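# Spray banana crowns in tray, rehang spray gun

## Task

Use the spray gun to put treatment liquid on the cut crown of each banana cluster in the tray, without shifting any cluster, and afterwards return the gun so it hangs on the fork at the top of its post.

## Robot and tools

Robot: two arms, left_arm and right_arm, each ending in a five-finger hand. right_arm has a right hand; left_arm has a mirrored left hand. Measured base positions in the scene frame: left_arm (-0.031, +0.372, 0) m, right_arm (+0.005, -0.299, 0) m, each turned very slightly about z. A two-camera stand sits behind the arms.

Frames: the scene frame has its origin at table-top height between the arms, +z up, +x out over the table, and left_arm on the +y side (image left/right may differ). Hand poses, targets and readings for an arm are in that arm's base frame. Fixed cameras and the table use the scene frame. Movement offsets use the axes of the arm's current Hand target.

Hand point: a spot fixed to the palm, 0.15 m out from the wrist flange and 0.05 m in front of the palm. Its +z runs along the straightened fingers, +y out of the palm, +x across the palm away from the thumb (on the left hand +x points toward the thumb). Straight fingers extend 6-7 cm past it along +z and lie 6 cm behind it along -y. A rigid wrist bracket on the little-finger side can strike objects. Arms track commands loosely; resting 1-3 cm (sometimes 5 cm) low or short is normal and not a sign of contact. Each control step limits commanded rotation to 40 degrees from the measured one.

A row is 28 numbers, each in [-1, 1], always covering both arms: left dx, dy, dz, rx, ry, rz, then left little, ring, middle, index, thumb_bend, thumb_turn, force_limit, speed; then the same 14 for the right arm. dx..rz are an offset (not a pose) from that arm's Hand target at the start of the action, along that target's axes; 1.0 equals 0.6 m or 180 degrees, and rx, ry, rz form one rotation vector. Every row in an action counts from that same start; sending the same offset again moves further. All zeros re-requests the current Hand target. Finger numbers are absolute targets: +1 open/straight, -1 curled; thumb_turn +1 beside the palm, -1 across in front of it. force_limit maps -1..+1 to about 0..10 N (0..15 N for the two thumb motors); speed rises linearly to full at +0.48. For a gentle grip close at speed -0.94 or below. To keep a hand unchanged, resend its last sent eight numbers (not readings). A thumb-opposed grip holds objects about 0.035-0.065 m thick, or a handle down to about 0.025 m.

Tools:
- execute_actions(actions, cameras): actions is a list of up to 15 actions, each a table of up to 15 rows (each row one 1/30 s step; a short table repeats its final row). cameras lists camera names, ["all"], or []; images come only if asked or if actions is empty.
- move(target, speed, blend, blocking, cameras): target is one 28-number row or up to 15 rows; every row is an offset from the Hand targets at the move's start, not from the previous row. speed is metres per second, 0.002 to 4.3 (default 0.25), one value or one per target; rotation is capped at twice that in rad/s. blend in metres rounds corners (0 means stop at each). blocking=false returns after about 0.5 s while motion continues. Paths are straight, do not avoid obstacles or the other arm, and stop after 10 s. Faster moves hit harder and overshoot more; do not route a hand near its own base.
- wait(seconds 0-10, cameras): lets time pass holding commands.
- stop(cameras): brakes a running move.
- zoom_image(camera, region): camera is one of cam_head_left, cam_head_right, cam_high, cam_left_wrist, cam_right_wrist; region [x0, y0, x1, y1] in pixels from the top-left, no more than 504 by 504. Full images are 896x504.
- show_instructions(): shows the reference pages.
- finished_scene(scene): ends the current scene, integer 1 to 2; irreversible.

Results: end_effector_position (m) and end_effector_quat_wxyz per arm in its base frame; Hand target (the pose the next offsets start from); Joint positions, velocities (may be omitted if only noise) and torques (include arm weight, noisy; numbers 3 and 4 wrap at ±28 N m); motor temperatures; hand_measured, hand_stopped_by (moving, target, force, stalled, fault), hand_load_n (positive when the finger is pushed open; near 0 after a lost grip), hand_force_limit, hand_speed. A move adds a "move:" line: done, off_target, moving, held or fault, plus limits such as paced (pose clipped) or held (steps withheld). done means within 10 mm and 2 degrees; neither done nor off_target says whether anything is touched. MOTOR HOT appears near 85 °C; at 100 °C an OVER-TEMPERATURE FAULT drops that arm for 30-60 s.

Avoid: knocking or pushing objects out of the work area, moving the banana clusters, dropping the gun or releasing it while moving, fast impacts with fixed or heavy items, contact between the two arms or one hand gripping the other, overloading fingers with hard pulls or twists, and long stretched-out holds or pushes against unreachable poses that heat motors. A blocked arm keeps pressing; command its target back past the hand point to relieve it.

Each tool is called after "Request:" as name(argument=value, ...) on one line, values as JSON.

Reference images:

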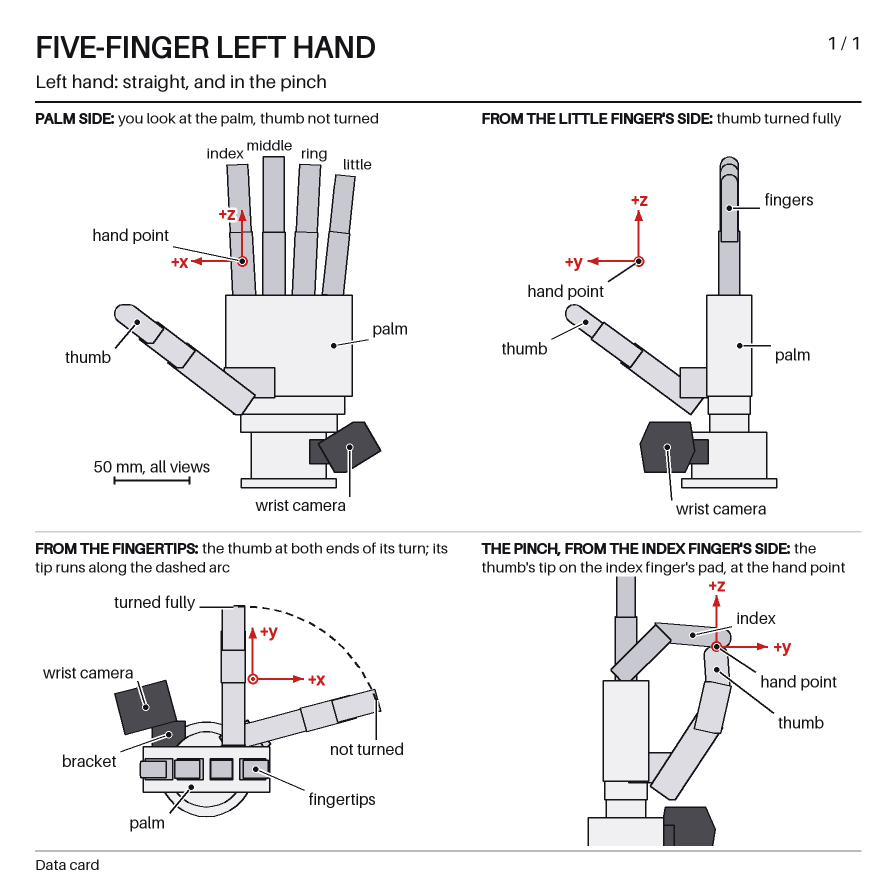

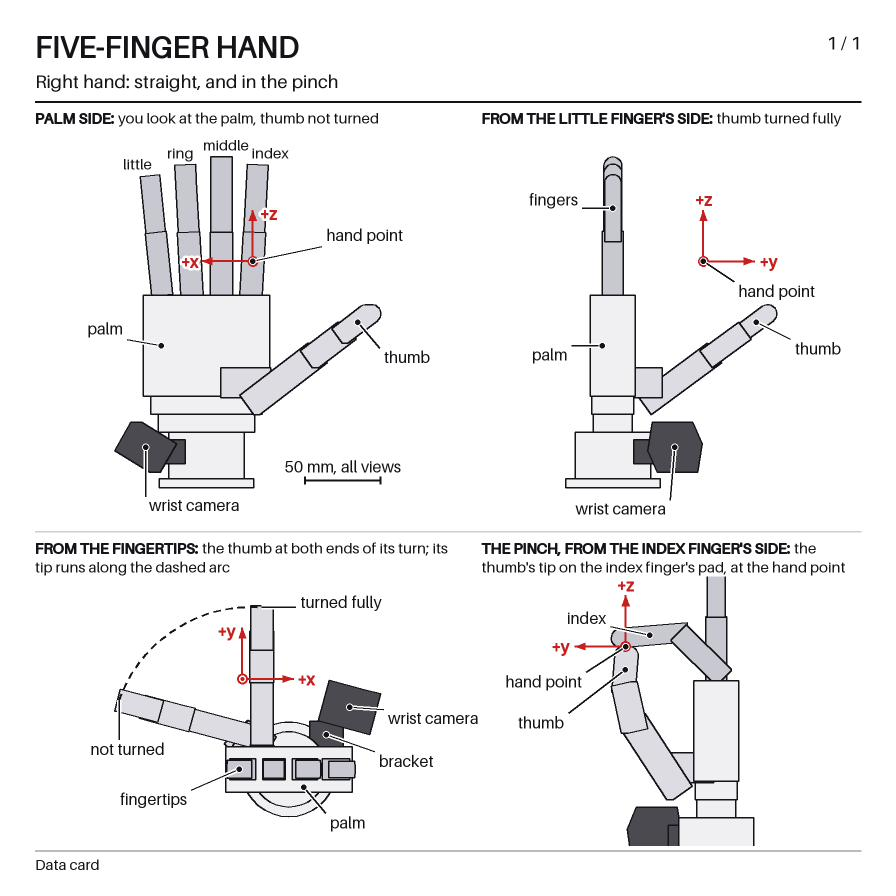

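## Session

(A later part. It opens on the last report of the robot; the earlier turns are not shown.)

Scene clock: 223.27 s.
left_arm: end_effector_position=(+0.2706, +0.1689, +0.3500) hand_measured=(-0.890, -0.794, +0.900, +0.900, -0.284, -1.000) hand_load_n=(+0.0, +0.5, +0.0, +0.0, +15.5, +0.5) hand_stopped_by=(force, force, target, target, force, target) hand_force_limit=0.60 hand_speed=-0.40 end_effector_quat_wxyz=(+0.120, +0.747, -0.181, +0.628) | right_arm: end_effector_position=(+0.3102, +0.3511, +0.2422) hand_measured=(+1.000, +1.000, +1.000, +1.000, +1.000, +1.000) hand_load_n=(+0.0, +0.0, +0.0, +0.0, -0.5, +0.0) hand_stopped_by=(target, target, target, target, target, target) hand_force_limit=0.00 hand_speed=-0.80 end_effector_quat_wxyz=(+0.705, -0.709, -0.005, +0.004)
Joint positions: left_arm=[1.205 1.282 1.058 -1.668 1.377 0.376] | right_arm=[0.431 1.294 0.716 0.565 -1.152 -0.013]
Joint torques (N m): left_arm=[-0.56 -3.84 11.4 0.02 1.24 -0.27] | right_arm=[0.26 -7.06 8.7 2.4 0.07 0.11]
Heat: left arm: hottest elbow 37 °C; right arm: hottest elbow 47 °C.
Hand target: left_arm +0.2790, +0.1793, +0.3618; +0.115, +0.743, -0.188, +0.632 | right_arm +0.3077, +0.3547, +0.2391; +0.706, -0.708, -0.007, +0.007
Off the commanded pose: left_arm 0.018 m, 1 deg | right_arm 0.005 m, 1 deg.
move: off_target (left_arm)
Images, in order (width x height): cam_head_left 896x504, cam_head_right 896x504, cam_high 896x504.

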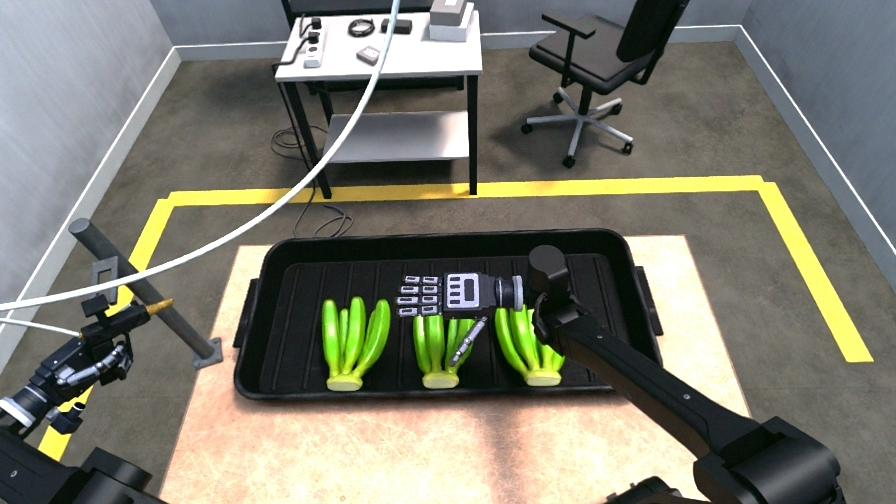

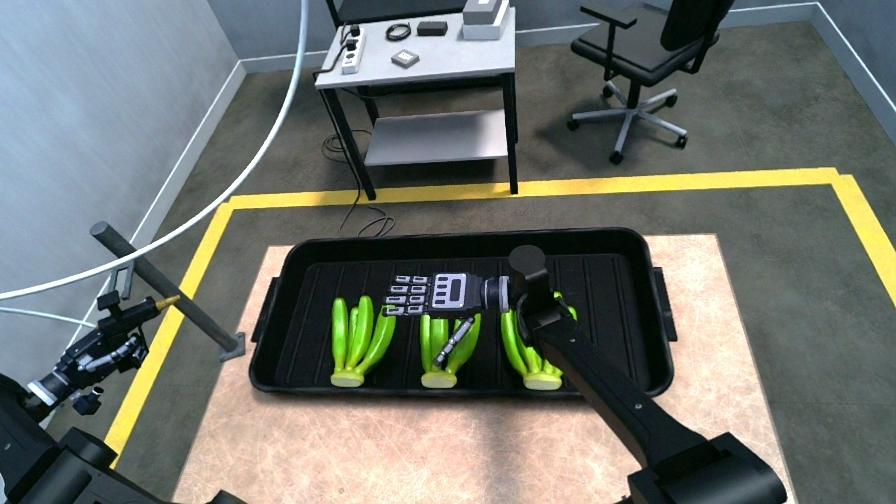

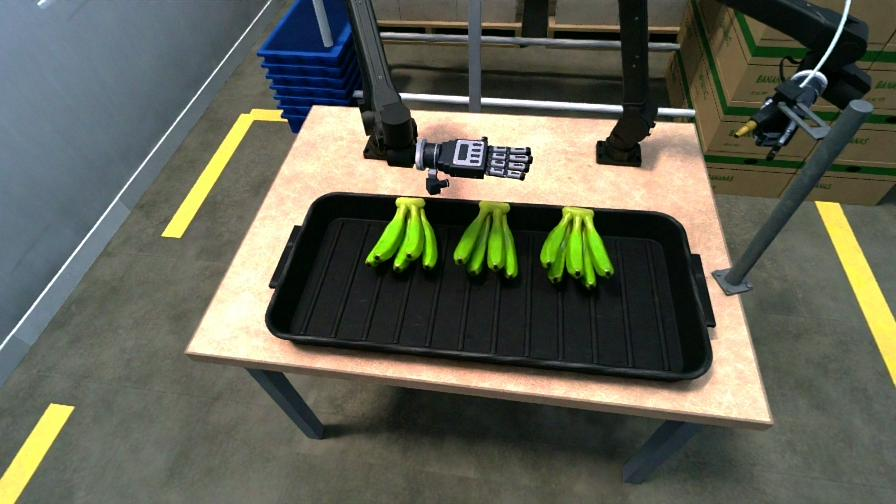

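Request:
move(target=[0.0056,-0.0360,0.0454,0,0,0,-0.98,-0.98,0.9,0.9,-0.29,-1,0.6,-0.4,0,0,0,0,0,0,1,1,1,1,1,1,0,-0.8], speed=0.06, cameras=["cam_head_left","cam_head_right","cam_high"])

Request:
zoom_image(camera="cam_head_left", region=[50, 240, 170, 360])

Request:
zoom_image(camera="cam_high", region=[740, 70, 840, 170])

Request:
zoom_image(camera="cam_head_right", region=[70, 240, 190, 360])

Scene clock: 225.87 s.
left_arm: end_effector_position=(+0.3120, +0.1849, +0.3472) hand_measured=(-0.890, -0.794, +0.900, +0.900, -0.284, -1.000) hand_load_n=(+0.0, +0.5, +0.0, +0.0, +13.5, +0.0) hand_stopped_by=(force, force, target, target, force, target) hand_force_limit=0.60 hand_speed=-0.40 end_effector_quat_wxyz=(+0.118, +0.746, -0.196, +0.626) | right_arm: end_effector_position=(+0.3102, +0.3511, +0.2422) hand_measured=(+1.000, +1.000, +1.000, +1.000, +1.000, +1.000) hand_load_n=(-0.5, -0.5, +0.0, +0.0, +0.0, +0.0) hand_stopped_by=(target, target, target, target, target, target) hand_force_limit=0.00 hand_speed=-0.80 end_effector_quat_wxyz=(+0.705, -0.709, -0.005, +0.004)
Joint positions: left_arm=[1.11 1.294 1.078 -1.267 1.379 -0.019] | right_arm=[0.431 1.294 0.716 0.565 -1.152 -0.013]
Joint torques (N m): left_arm=[0.56 -6.36 9.48 0.66 1.41 -0.51] | right_arm=[0.26 -7.06 8.69 2.4 0.07 0.11]
Heat: left arm: hottest elbow 37 °C; right arm: hottest elbow 47 °C.
Hand target: left_arm +0.3130, +0.1871, +0.3618; +0.115, +0.743, -0.188, +0.632 | right_arm +0.3077, +0.3547, +0.2391; +0.706, -0.708, -0.007, +0.007
Off the commanded pose: left_arm 0.015 m, 1 deg | right_arm 0.005 m, 1 deg.
move: off_target (left_arm)
Images, in order (width x height): cam_head_left 896x504, cam_head_right 896x504, cam_high 896x504.

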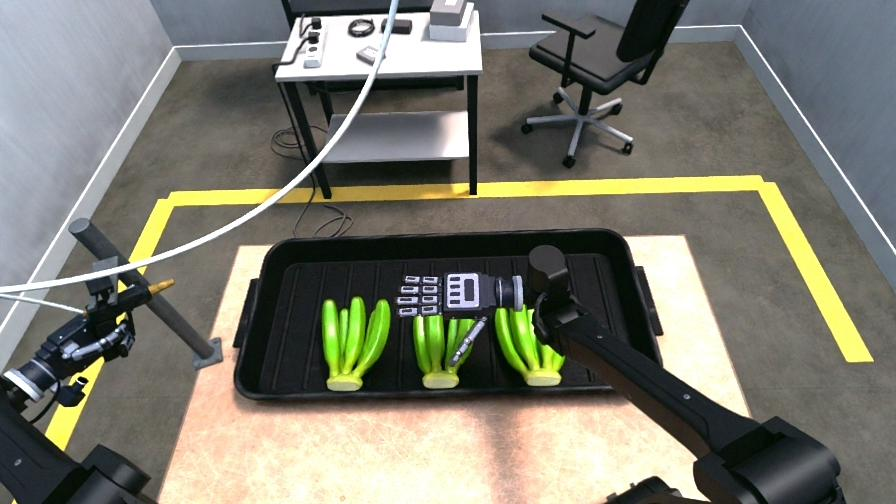

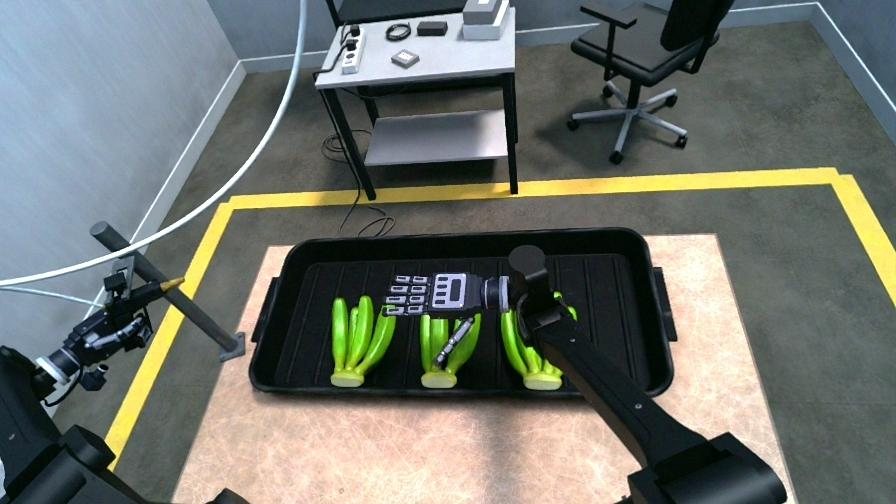

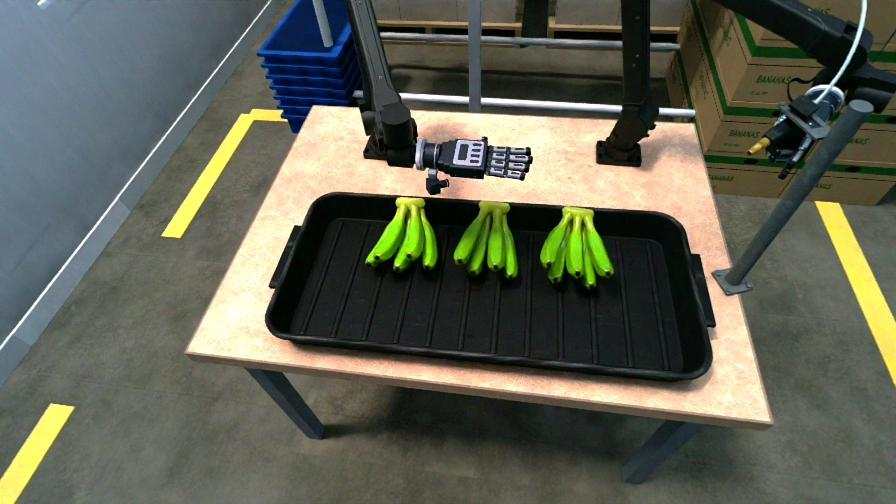

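Scaled by 4.200 from the camera's 896x504 image, which has a finer 1280x720 frame.

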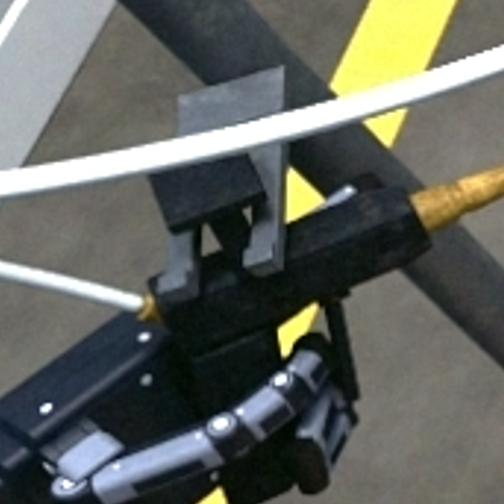

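Scaled by 5.040 from the camera's 896x504 image, which has a finer 1280x720 frame.

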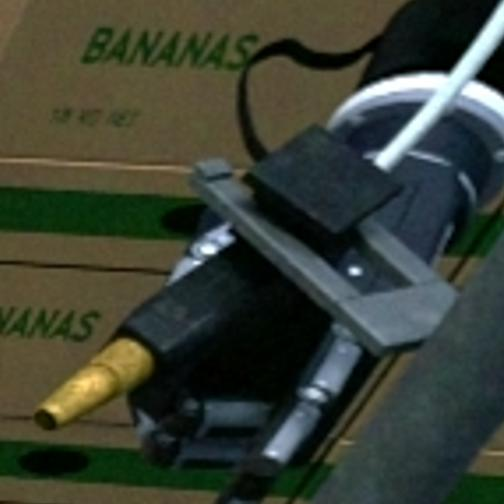

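Scaled by 4.200 from the camera's 896x504 image, which has a finer 1280x720 frame.

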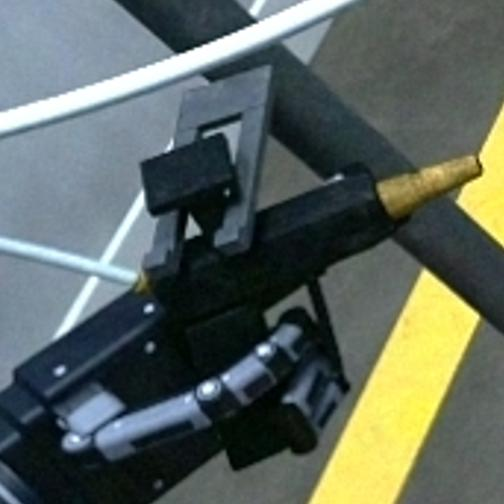

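Request:
move(target=[[0.0025,-0.0159,0.0200,0,0,0,-0.98,-0.98,0.9,0.9,-0.29,-1,0.6,-0.4,0,0,0,0,0,0,1,1,1,1,1,1,0,-0.8],[-0.0335,-0.0134,0.0264,0,0,0,-0.98,-0.98,0.9,0.9,-0.29,-1,0.6,-0.4,0,0,0,0,0,0,1,1,1,1,1,1,0,-0.8]], speed=0.06, cameras=["cam_head_left","cam_head_right","cam_high"])

Request:
zoom_image(camera="cam_head_left", region=[50, 240, 170, 360])

Request:
zoom_image(camera="cam_high", region=[740, 70, 840, 170])

Request:
zoom_image(camera="cam_head_right", region=[70, 240, 190, 360])

Scene clock: 228.60 s.
left_arm: end_effector_position=(+0.3275, +0.1896, +0.3408) hand_measured=(-0.890, -0.794, +0.900, +0.900, -0.284, -1.000) hand_load_n=(+0.0, +1.5, -1.5, -1.0, +13.0, +1.0) hand_stopped_by=(force, force, target, target, force, target) hand_force_limit=0.60 hand_speed=-0.40 end_effector_quat_wxyz=(+0.117, +0.740, -0.191, +0.634) | right_arm: end_effector_position=(+0.3102, +0.3511, +0.2422) hand_measured=(+1.000, +1.000, +1.000, +1.000, +1.000, +1.000) hand_load_n=(-0.5, +0.0, +0.0, +0.0, +0.0, -0.5) hand_stopped_by=(target, target, target, target, target, target) hand_force_limit=0.00 hand_speed=-0.80 end_effector_quat_wxyz=(+0.705, -0.709, -0.005, +0.004)
Joint positions: left_arm=[1.08 1.285 1.034 -1.008 1.393 -0.245] | right_arm=[0.431 1.294 0.716 0.565 -1.152 -0.013]
Joint torques (N m): left_arm=[0.38 -5.83 8.05 1.22 0.55 -0.3] | right_arm=[0.26 -7.06 8.7 2.4 0.07 0.11]
Heat: left arm: hottest elbow 37 °C; right arm: hottest elbow 46 °C.
Hand target: left_arm +0.3280, +0.1906, +0.3398; +0.115, +0.743, -0.188, +0.632 | right_arm +0.3077, +0.3547, +0.2391; +0.706, -0.708, -0.007, +0.007
Off the commanded pose: left_arm 0.001 m, 1 deg | right_arm 0.005 m, 1 deg.
move: done
Images, in order (width x height): cam_head_left 896x504, cam_head_right 896x504, cam_high 896x504.

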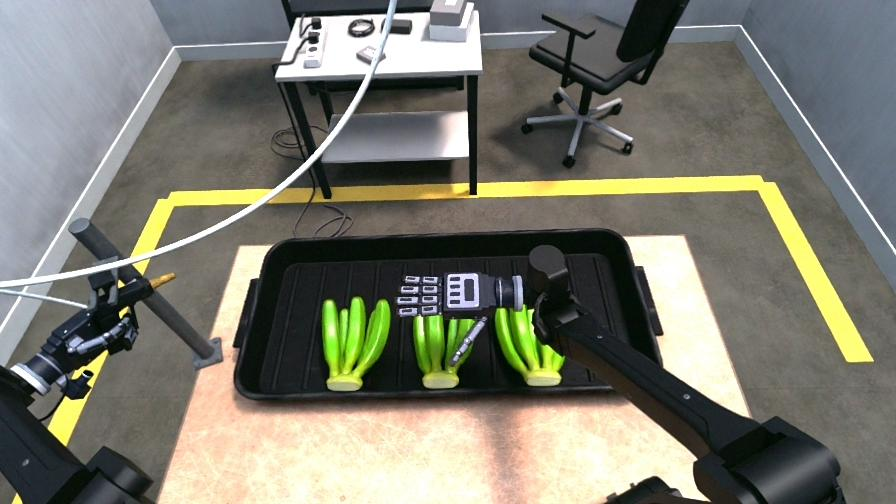

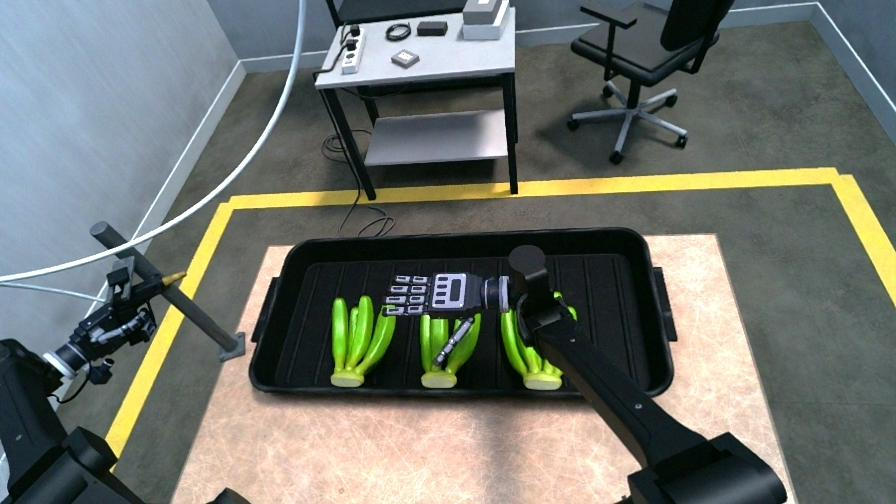

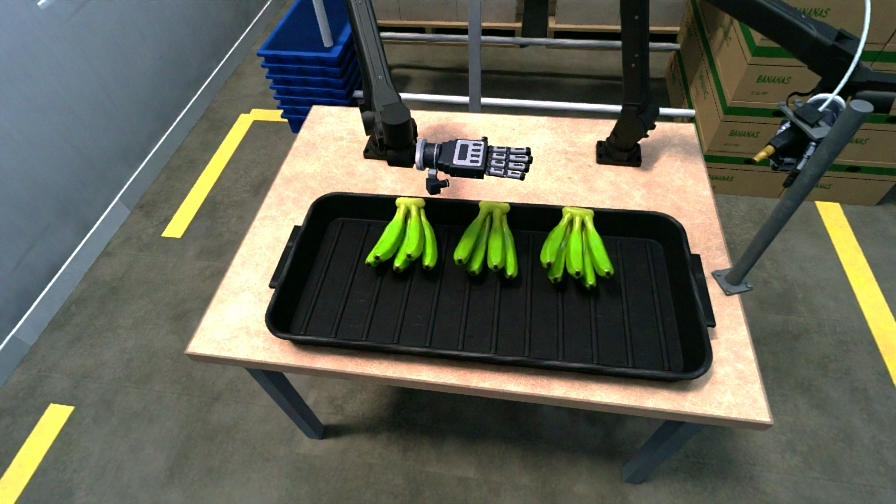

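Scaled by 4.200 from the camera's 896x504 image, which has a finer 1280x720 frame.

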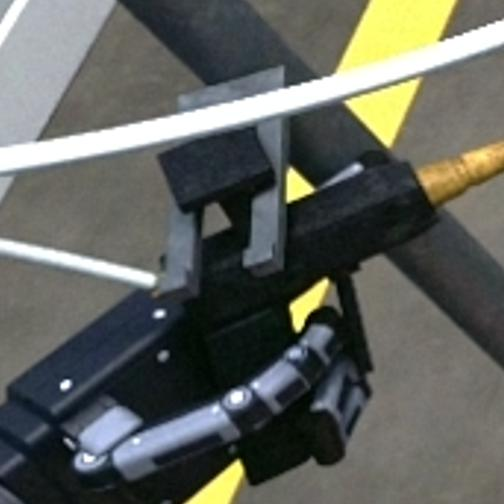

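Scaled by 5.040 from the camera's 896x504 image, which has a finer 1280x720 frame.

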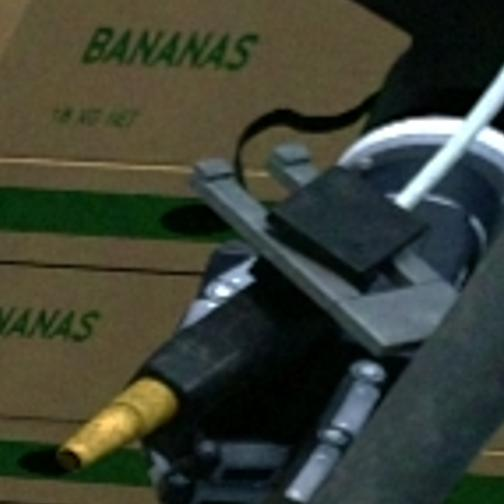

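Scaled by 4.200 from the camera's 896x504 image, which has a finer 1280x720 frame.

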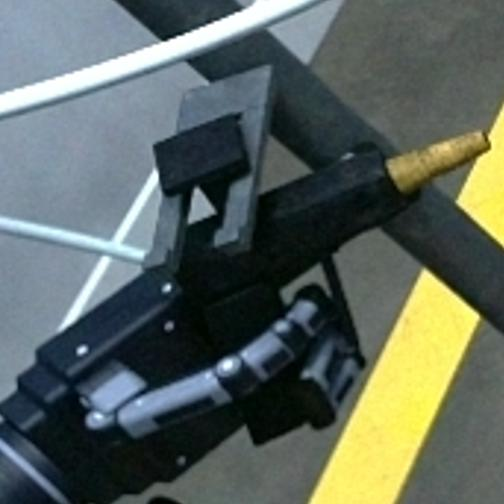

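Request:
move(target=[-0.0131,0.0009,0.0023,0,0,0,-0.98,-0.98,0.9,0.9,-0.29,-1,0.6,-0.4,0,0,0,0,0,0,1,1,1,1,1,1,0,-0.8], speed=0.05, cameras=[])

Request:
execute_actions(actions=[[[0,0,0,0,0,0,-0.98,-0.98,0.9,0.9,0.5,-1,0.6,-0.7,0,0,0,0,0,0,1,1,1,1,1,1,0,-0.8]],[[0,0,0,0,0,0,-0.98,-0.98,0.9,0.9,0.5,-1,0.6,-0.7,0,0,0,0,0,0,1,1,1,1,1,1,0,-0.8]]], cameras=["cam_head_left","cam_head_right","cam_high"])

Request:
zoom_image(camera="cam_head_left", region=[50, 240, 170, 360])

Request:
zoom_image(camera="cam_high", region=[740, 70, 840, 170])

Scene clock: 230.83 s.
left_arm: end_effector_position=(+0.3275, +0.1895, +0.3397) hand_measured=(-0.890, -0.794, +0.900, +0.900, -0.284, -1.000) hand_load_n=(+0.0, +1.5, -2.0, -1.0, +12.5, +1.5) hand_stopped_by=(force, force, target, target, force, target) hand_force_limit=0.60 hand_speed=-0.40 end_effector_quat_wxyz=(+0.117, +0.738, -0.191, +0.637) | right_arm: end_effector_position=(+0.3102, +0.3511, +0.2422) hand_measured=(+1.000, +1.000, +1.000, +1.000, +1.000, +1.000) hand_load_n=(+0.0, +0.0, +0.0, +0.0, +0.0, +0.0) hand_stopped_by=(target, target, target, target, target, target) hand_force_limit=0.00 hand_speed=-0.80 end_effector_quat_wxyz=(+0.705, -0.709, -0.005, +0.004)
Joint positions: left_arm=[1.08 1.284 1.025 -0.984 1.4 -0.26] | right_arm=[0.431 1.294 0.716 0.565 -1.152 -0.013]
Joint torques (N m): left_arm=[0.38 -5.13 7.3 1.17 0.29 -0.15] | right_arm=[0.26 -7.06 8.7 2.4 0.07 0.11]
Heat: left arm: hottest elbow 37 °C; right arm: hottest elbow 46 °C.
Hand target: left_arm +0.3280, +0.1906, +0.3318; +0.115, +0.743, -0.188, +0.632 | right_arm +0.3077, +0.3547, +0.2391; +0.706, -0.708, -0.007, +0.007
Off the commanded pose: left_arm 0.008 m, 1 deg | right_arm 0.005 m, 1 deg.
move: done
No camera images: "cameras" was empty.

Scene clock: 232.97 s.
left_arm: end_effector_position=(+0.3275, +0.1894, +0.3385) hand_measured=(-0.890, -0.794, +0.900, +0.900, +0.500, -1.000) hand_load_n=(+0.5, +4.0, -1.0, +0.0, +0.0, +0.0) hand_stopped_by=(force, force, target, target, target, target) hand_force_limit=0.60 hand_speed=-0.70 end_effector_quat_wxyz=(+0.117, +0.738, -0.190, +0.637) | right_arm: end_effector_position=(+0.3102, +0.3511, +0.2422) hand_measured=(+1.000, +1.000, +1.000, +1.000, +1.000, +1.000) hand_load_n=(+0.0, +0.0, +0.0, +0.0, +0.0, +0.0) hand_stopped_by=(target, target, target, target, target, target) hand_force_limit=0.00 hand_speed=-0.80 end_effector_quat_wxyz=(+0.705, -0.709, -0.005, +0.004)
Joint positions: left_arm=[1.08 1.284 1.021 -0.978 1.399 -0.264] | right_arm=[0.431 1.294 0.716 0.565 -1.152 -0.013]
Joint torques (N m): left_arm=[0.32 -5.3 7.54 1.07 0.32 -0.15] | right_arm=[0.26 -7 8.7 2.4 0.07 0.11]
Heat: left arm: hottest elbow 37 °C; right arm: hottest elbow 46 °C.
Hand target: left_arm +0.3280, +0.1906, +0.3318; +0.115, +0.743, -0.188, +0.632 | right_arm +0.3077, +0.3547, +0.2391; +0.706, -0.708, -0.007, +0.007
Off the commanded pose: left_arm 0.007 m, 1 deg | right_arm 0.005 m, 1 deg.
Step readings (end_effector_position of left_arm | right_arm):
0: (+0.3275, +0.1895, +0.3397) | (+0.3102, +0.3511, +0.2422)
1: (+0.3275, +0.1895, +0.3397) | (+0.3102, +0.3511, +0.2422)
2: (+0.3275, +0.1895, +0.3398) | (+0.3102, +0.3511, +0.2422)
4: (+0.3275, +0.1895, +0.3399) | (+0.3102, +0.3511, +0.2422)
8: (+0.3274, +0.1894, +0.3393) | (+0.3102, +0.3511, +0.2422)
15: (+0.3274, +0.1893, +0.3388) | (+0.3102, +0.3511, +0.2422)
16: (+0.3275, +0.1894, +0.3387) | (+0.3102, +0.3511, +0.2422)
17: (+0.3275, +0.1894, +0.3386) | (+0.3102, +0.3511, +0.2422)
19: (+0.3275, +0.1894, +0.3386) | (+0.3102, +0.3511, +0.2422)
23: (+0.3275, +0.1894, +0.3385) | (+0.3102, +0.3511, +0.2422)
30: (+0.3275, +0.1894, +0.3385) | (+0.3102, +0.3511, +0.2422)
Images, in order (width x height): cam_head_left 896x504, cam_head_right 896x504, cam_high 896x504.

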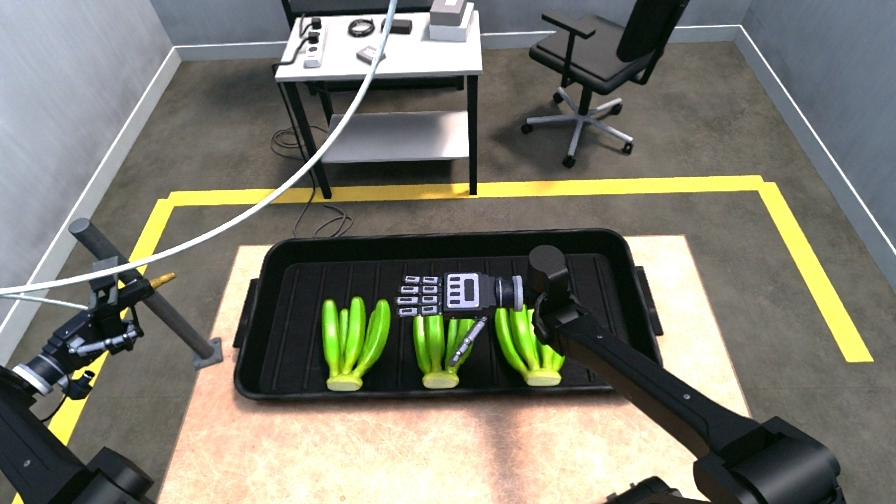

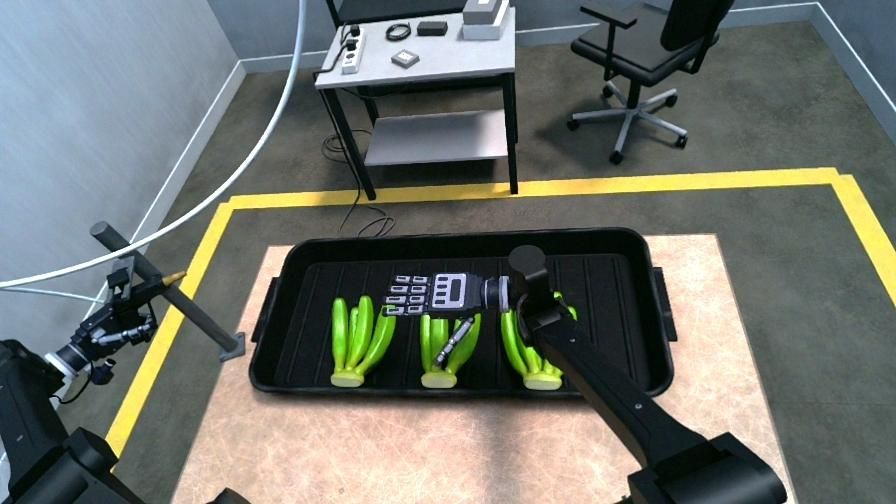

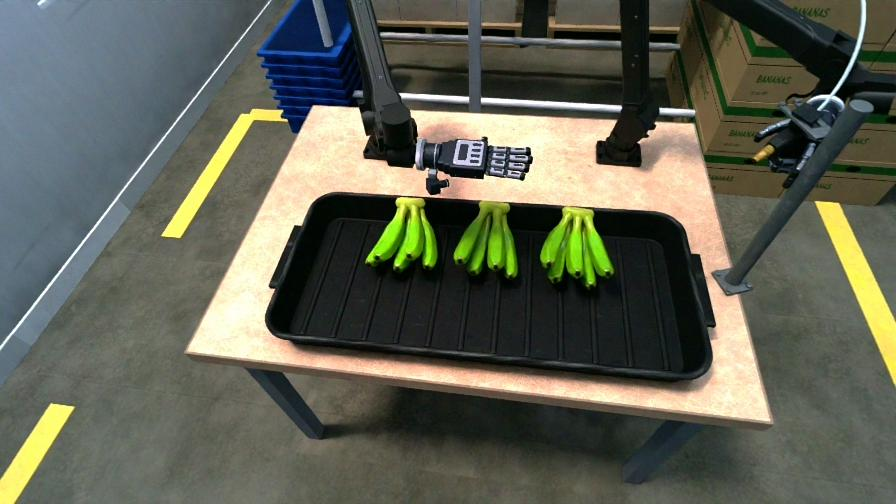

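Scaled by 4.200 from the camera's 896x504 image, which has a finer 1280x720 frame.

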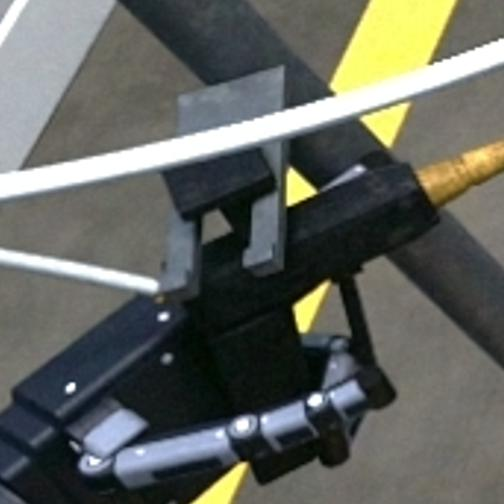

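Scaled by 5.040 from the camera's 896x504 image, which has a finer 1280x720 frame.

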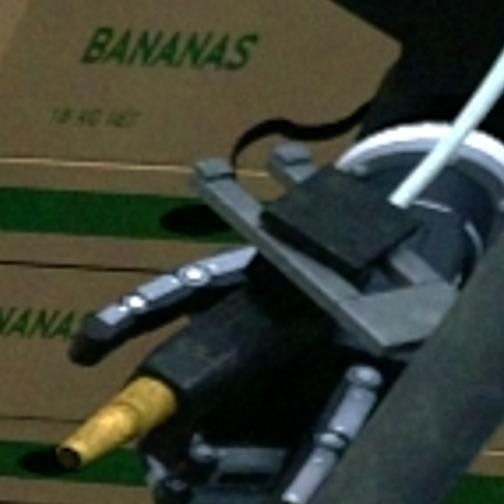

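Request:
execute_actions(actions=[[[0,0,0,0,0,0,-0.78,-0.62,0.9,0.9,0.5,-1,0.6,-0.6,0,0,0,0,0,0,1,1,1,1,1,1,0,-0.8]],[[0,0,0,0,0,0,-0.78,-0.62,0.9,0.9,0.5,-1,0.6,-0.6,0,0,0,0,0,0,1,1,1,1,1,1,0,-0.8]]], cameras=["cam_head_left","cam_head_right","cam_high"])

Request:
zoom_image(camera="cam_head_left", region=[70, 260, 170, 360])

Request:
zoom_image(camera="cam_high", region=[740, 90, 840, 190])

Request:
zoom_image(camera="cam_head_right", region=[90, 260, 190, 360])

Scene clock: 234.87 s.
left_arm: end_effector_position=(+0.3276, +0.1893, +0.3355) hand_measured=(-0.780, -0.620, +0.900, +0.900, +0.500, -1.000) hand_load_n=(+0.5, +0.0, -0.5, -0.5, +0.0, +0.0) hand_stopped_by=(target, target, target, target, target, target) hand_force_limit=0.60 hand_speed=-0.60 end_effector_quat_wxyz=(+0.116, +0.741, -0.190, +0.634) | right_arm: end_effector_position=(+0.3102, +0.3511, +0.2422) hand_measured=(+1.000, +1.000, +1.000, +1.000, +1.000, +1.000) hand_load_n=(+0.0, -0.5, +0.0, +0.0, +0.0, +0.0) hand_stopped_by=(target, target, target, target, target, target) hand_force_limit=0.00 hand_speed=-0.80 end_effector_quat_wxyz=(+0.705, -0.709, -0.005, +0.004)
Joint positions: left_arm=[1.08 1.284 1.017 -0.976 1.391 -0.264] | right_arm=[0.431 1.294 0.716 0.565 -1.152 -0.013]
Joint torques (N m): left_arm=[0.38 -5.3 7.84 1.06 0.62 -0.16] | right_arm=[0.26 -7.06 8.7 2.4 0.07 0.11]
Heat: left arm: hottest elbow 37 °C; right arm: hottest elbow 46 °C.
Hand target: left_arm +0.3280, +0.1906, +0.3319; +0.115, +0.743, -0.188, +0.632 | right_arm +0.3077, +0.3547, +0.2391; +0.706, -0.708, -0.007, +0.007
Off the commanded pose: left_arm 0.004 m, 0 deg | right_arm 0.005 m, 1 deg.
Step readings (end_effector_position of left_arm | right_arm):
0: (+0.3275, +0.1894, +0.3385) | (+0.3102, +0.3511, +0.2422)
1: (+0.3275, +0.1894, +0.3385) | (+0.3102, +0.3511, +0.2422)
2: (+0.3275, +0.1894, +0.3385) | (+0.3102, +0.3511, +0.2422)
4: (+0.3275, +0.1894, +0.3380) | (+0.3102, +0.3511, +0.2422)
8: (+0.3275, +0.1893, +0.3356) | (+0.3102, +0.3511, +0.2422)
15: (+0.3276, +0.1893, +0.3355) | (+0.3102, +0.3511, +0.2422)
16: (+0.3276, +0.1893, +0.3355) | (+0.3102, +0.3511, +0.2422)
17: (+0.3276, +0.1893, +0.3355) | (+0.3102, +0.3511, +0.2422)
19: (+0.3276, +0.1893, +0.3355) | (+0.3102, +0.3511, +0.2422)
23: (+0.3276, +0.1893, +0.3355) | (+0.3102, +0.3511, +0.2422)
30: (+0.3276, +0.1893, +0.3355) | (+0.3102, +0.3511, +0.2422)
Images, in order (width x height): cam_head_left 896x504, cam_head_right 896x504, cam_high 896x504.

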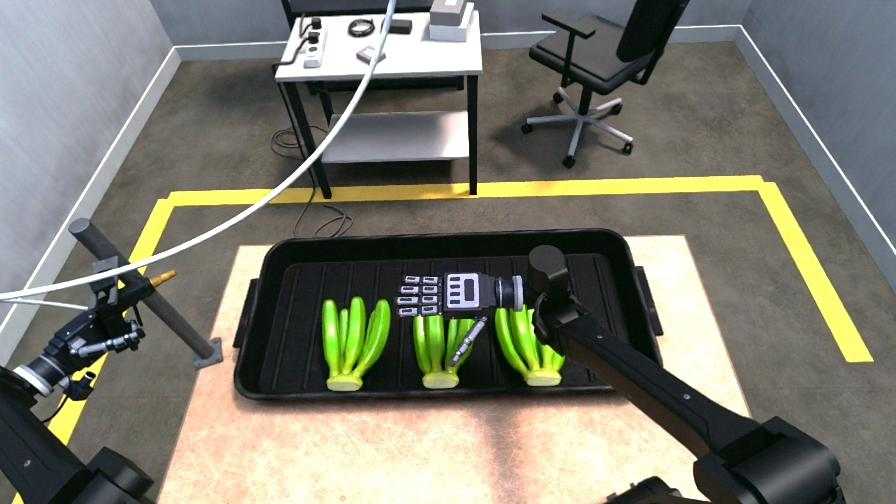

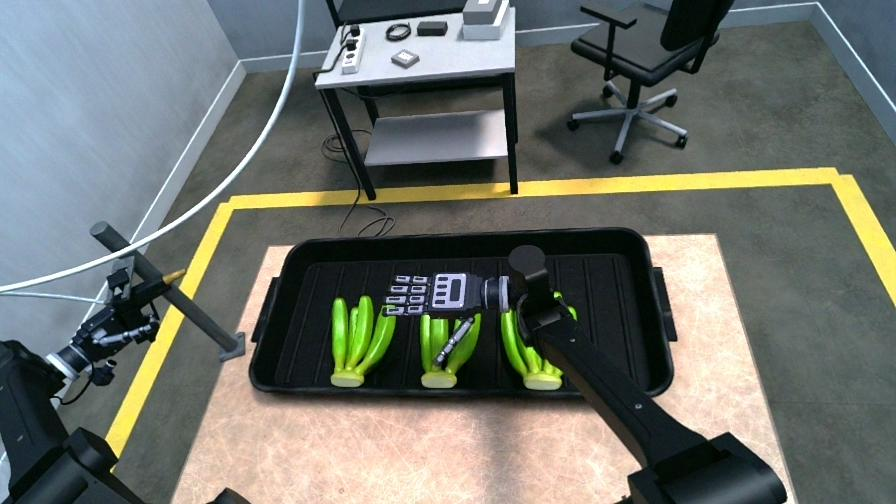

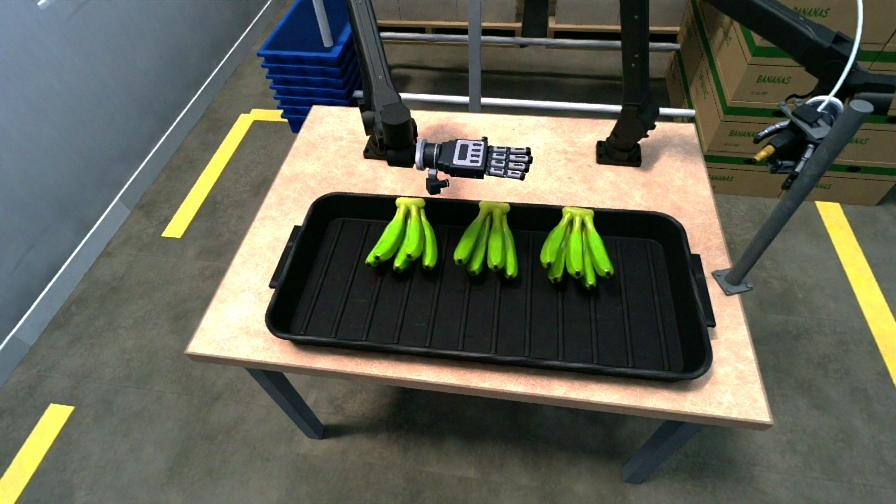

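Scaled by 5.040 from the camera's 896x504 image, which has a finer 1280x720 frame.

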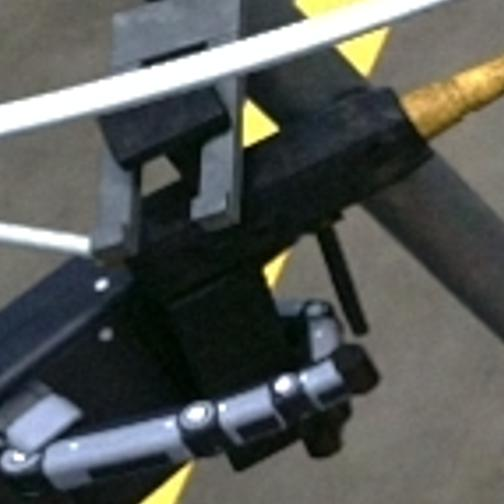

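Scaled by 5.040 from the camera's 896x504 image, which has a finer 1280x720 frame.

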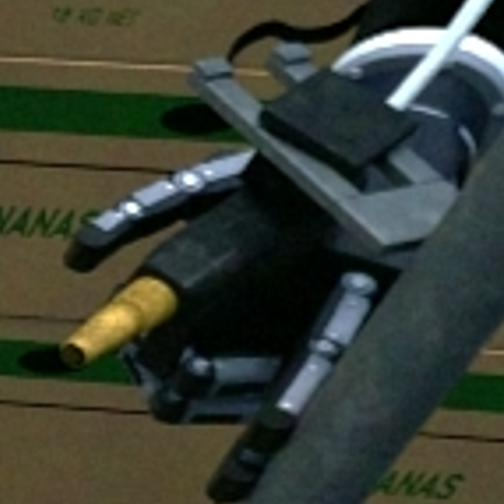

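Scaled by 5.040 from the camera's 896x504 image, which has a finer 1280x720 frame.

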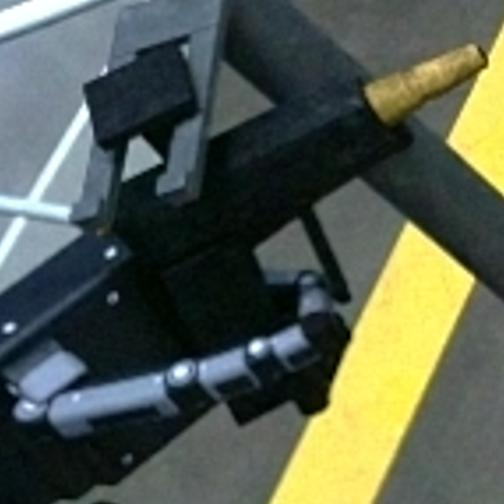

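Request:
move(target=[-0.0179,-0.0005,-0.0051,0,-0.0382,0,-0.78,-0.62,0.9,0.9,0.5,-1,0.6,-0.6,0,0,0,0,0,0,1,1,1,1,1,1,0,-0.8], speed=0.05, cameras=["cam_head_left","cam_head_right","cam_high"])

Request:
zoom_image(camera="cam_head_left", region=[70, 260, 170, 360])

Request:
zoom_image(camera="cam_head_right", region=[90, 260, 190, 360])

Scene clock: 237.53 s.
left_arm: end_effector_position=(+0.3229, +0.1844, +0.3172) hand_measured=(-0.780, -0.620, +0.900, +0.900, +0.500, -1.000) hand_load_n=(+0.0, +1.5, +0.0, +0.0, +0.0, -0.5) hand_stopped_by=(target, target, target, target, target, target) hand_force_limit=0.60 hand_speed=-0.60 end_effector_quat_wxyz=(+0.119, +0.780, -0.183, +0.587) | right_arm: end_effector_position=(+0.3102, +0.3511, +0.2422) hand_measured=(+1.000, +1.000, +1.000, +1.000, +1.000, +1.000) hand_load_n=(+0.0, +0.0, +0.0, +0.0, +0.0, +0.0) hand_stopped_by=(target, target, target, target, target, target) hand_force_limit=0.00 hand_speed=-0.80 end_effector_quat_wxyz=(+0.705, -0.709, -0.005, +0.004)
Joint positions: left_arm=[1.081 1.284 1.03 -1.118 1.278 -0.177] | right_arm=[0.431 1.294 0.716 0.565 -1.152 -0.013]
Joint torques (N m): left_arm=[0.91 -4.54 10.7 0.03 0.54 0.18] | right_arm=[0.26 -7.06 8.69 2.39 0.07 0.11]
Heat: left arm: hottest elbow 37 °C; right arm: hottest elbow 46 °C.
Hand target: left_arm +0.3240, +0.1936, +0.3218; +0.104, +0.779, -0.194, +0.587 | right_arm +0.3077, +0.3547, +0.2391; +0.706, -0.708, -0.007, +0.007
Off the commanded pose: left_arm 0.010 m, 2 deg | right_arm 0.005 m, 1 deg.
move: done
Images, in order (width x height): cam_head_left 896x504, cam_head_right 896x504, cam_high 896x504.

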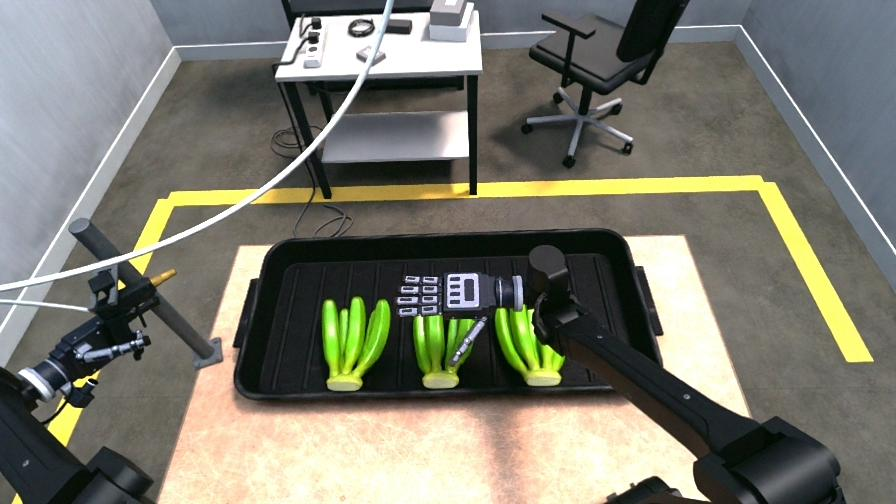

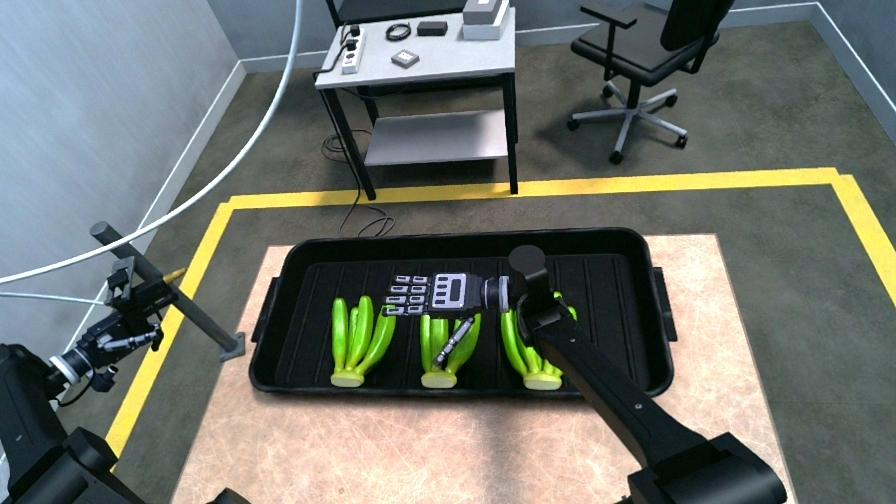

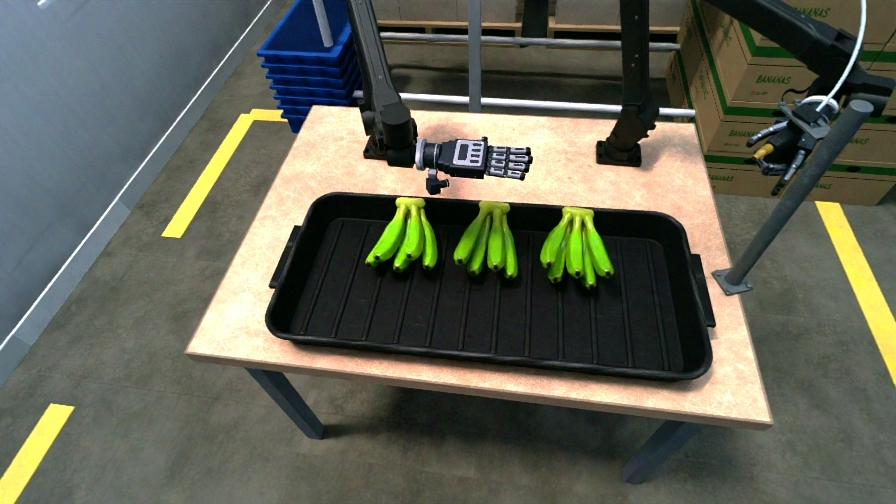

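Scaled by 5.040 from the camera's 896x504 image, which has a finer 1280x720 frame.

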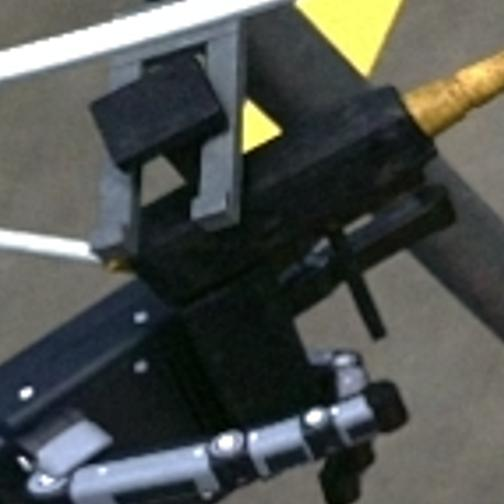

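Scaled by 5.040 from the camera's 896x504 image, which has a finer 1280x720 frame.

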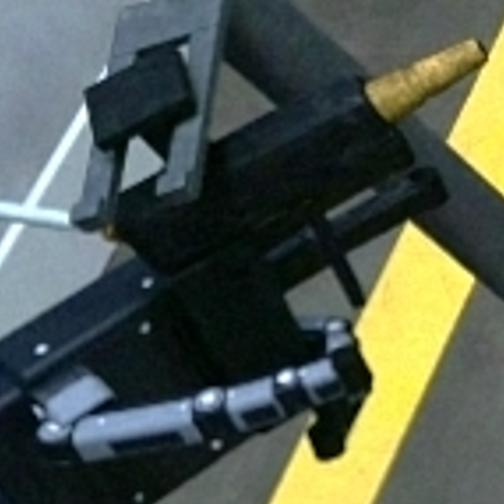

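Request:
zoom_image(camera="cam_high", region=[740, 90, 840, 200])

Request:
zoom_image(camera="cam_head_left", region=[110, 285, 170, 345])

Scaled by 4.582 from the camera's 896x504 image, which has a finer 1280x720 frame.

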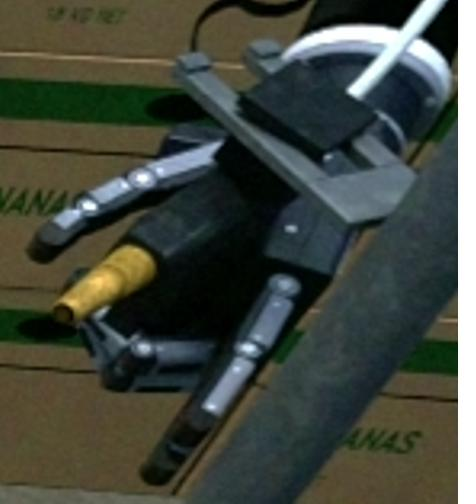

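Scaled by 8.400 from the camera's 896x504 image, which has a finer 1280x720 frame.

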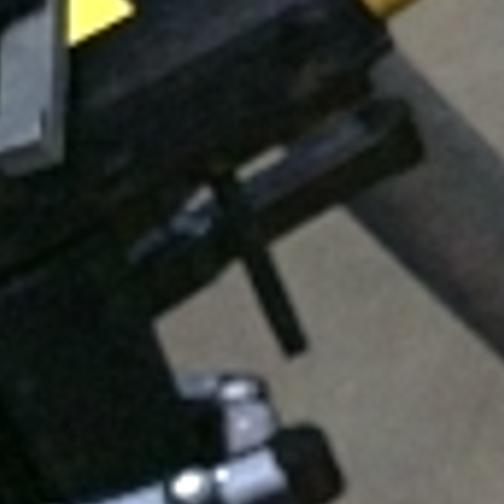

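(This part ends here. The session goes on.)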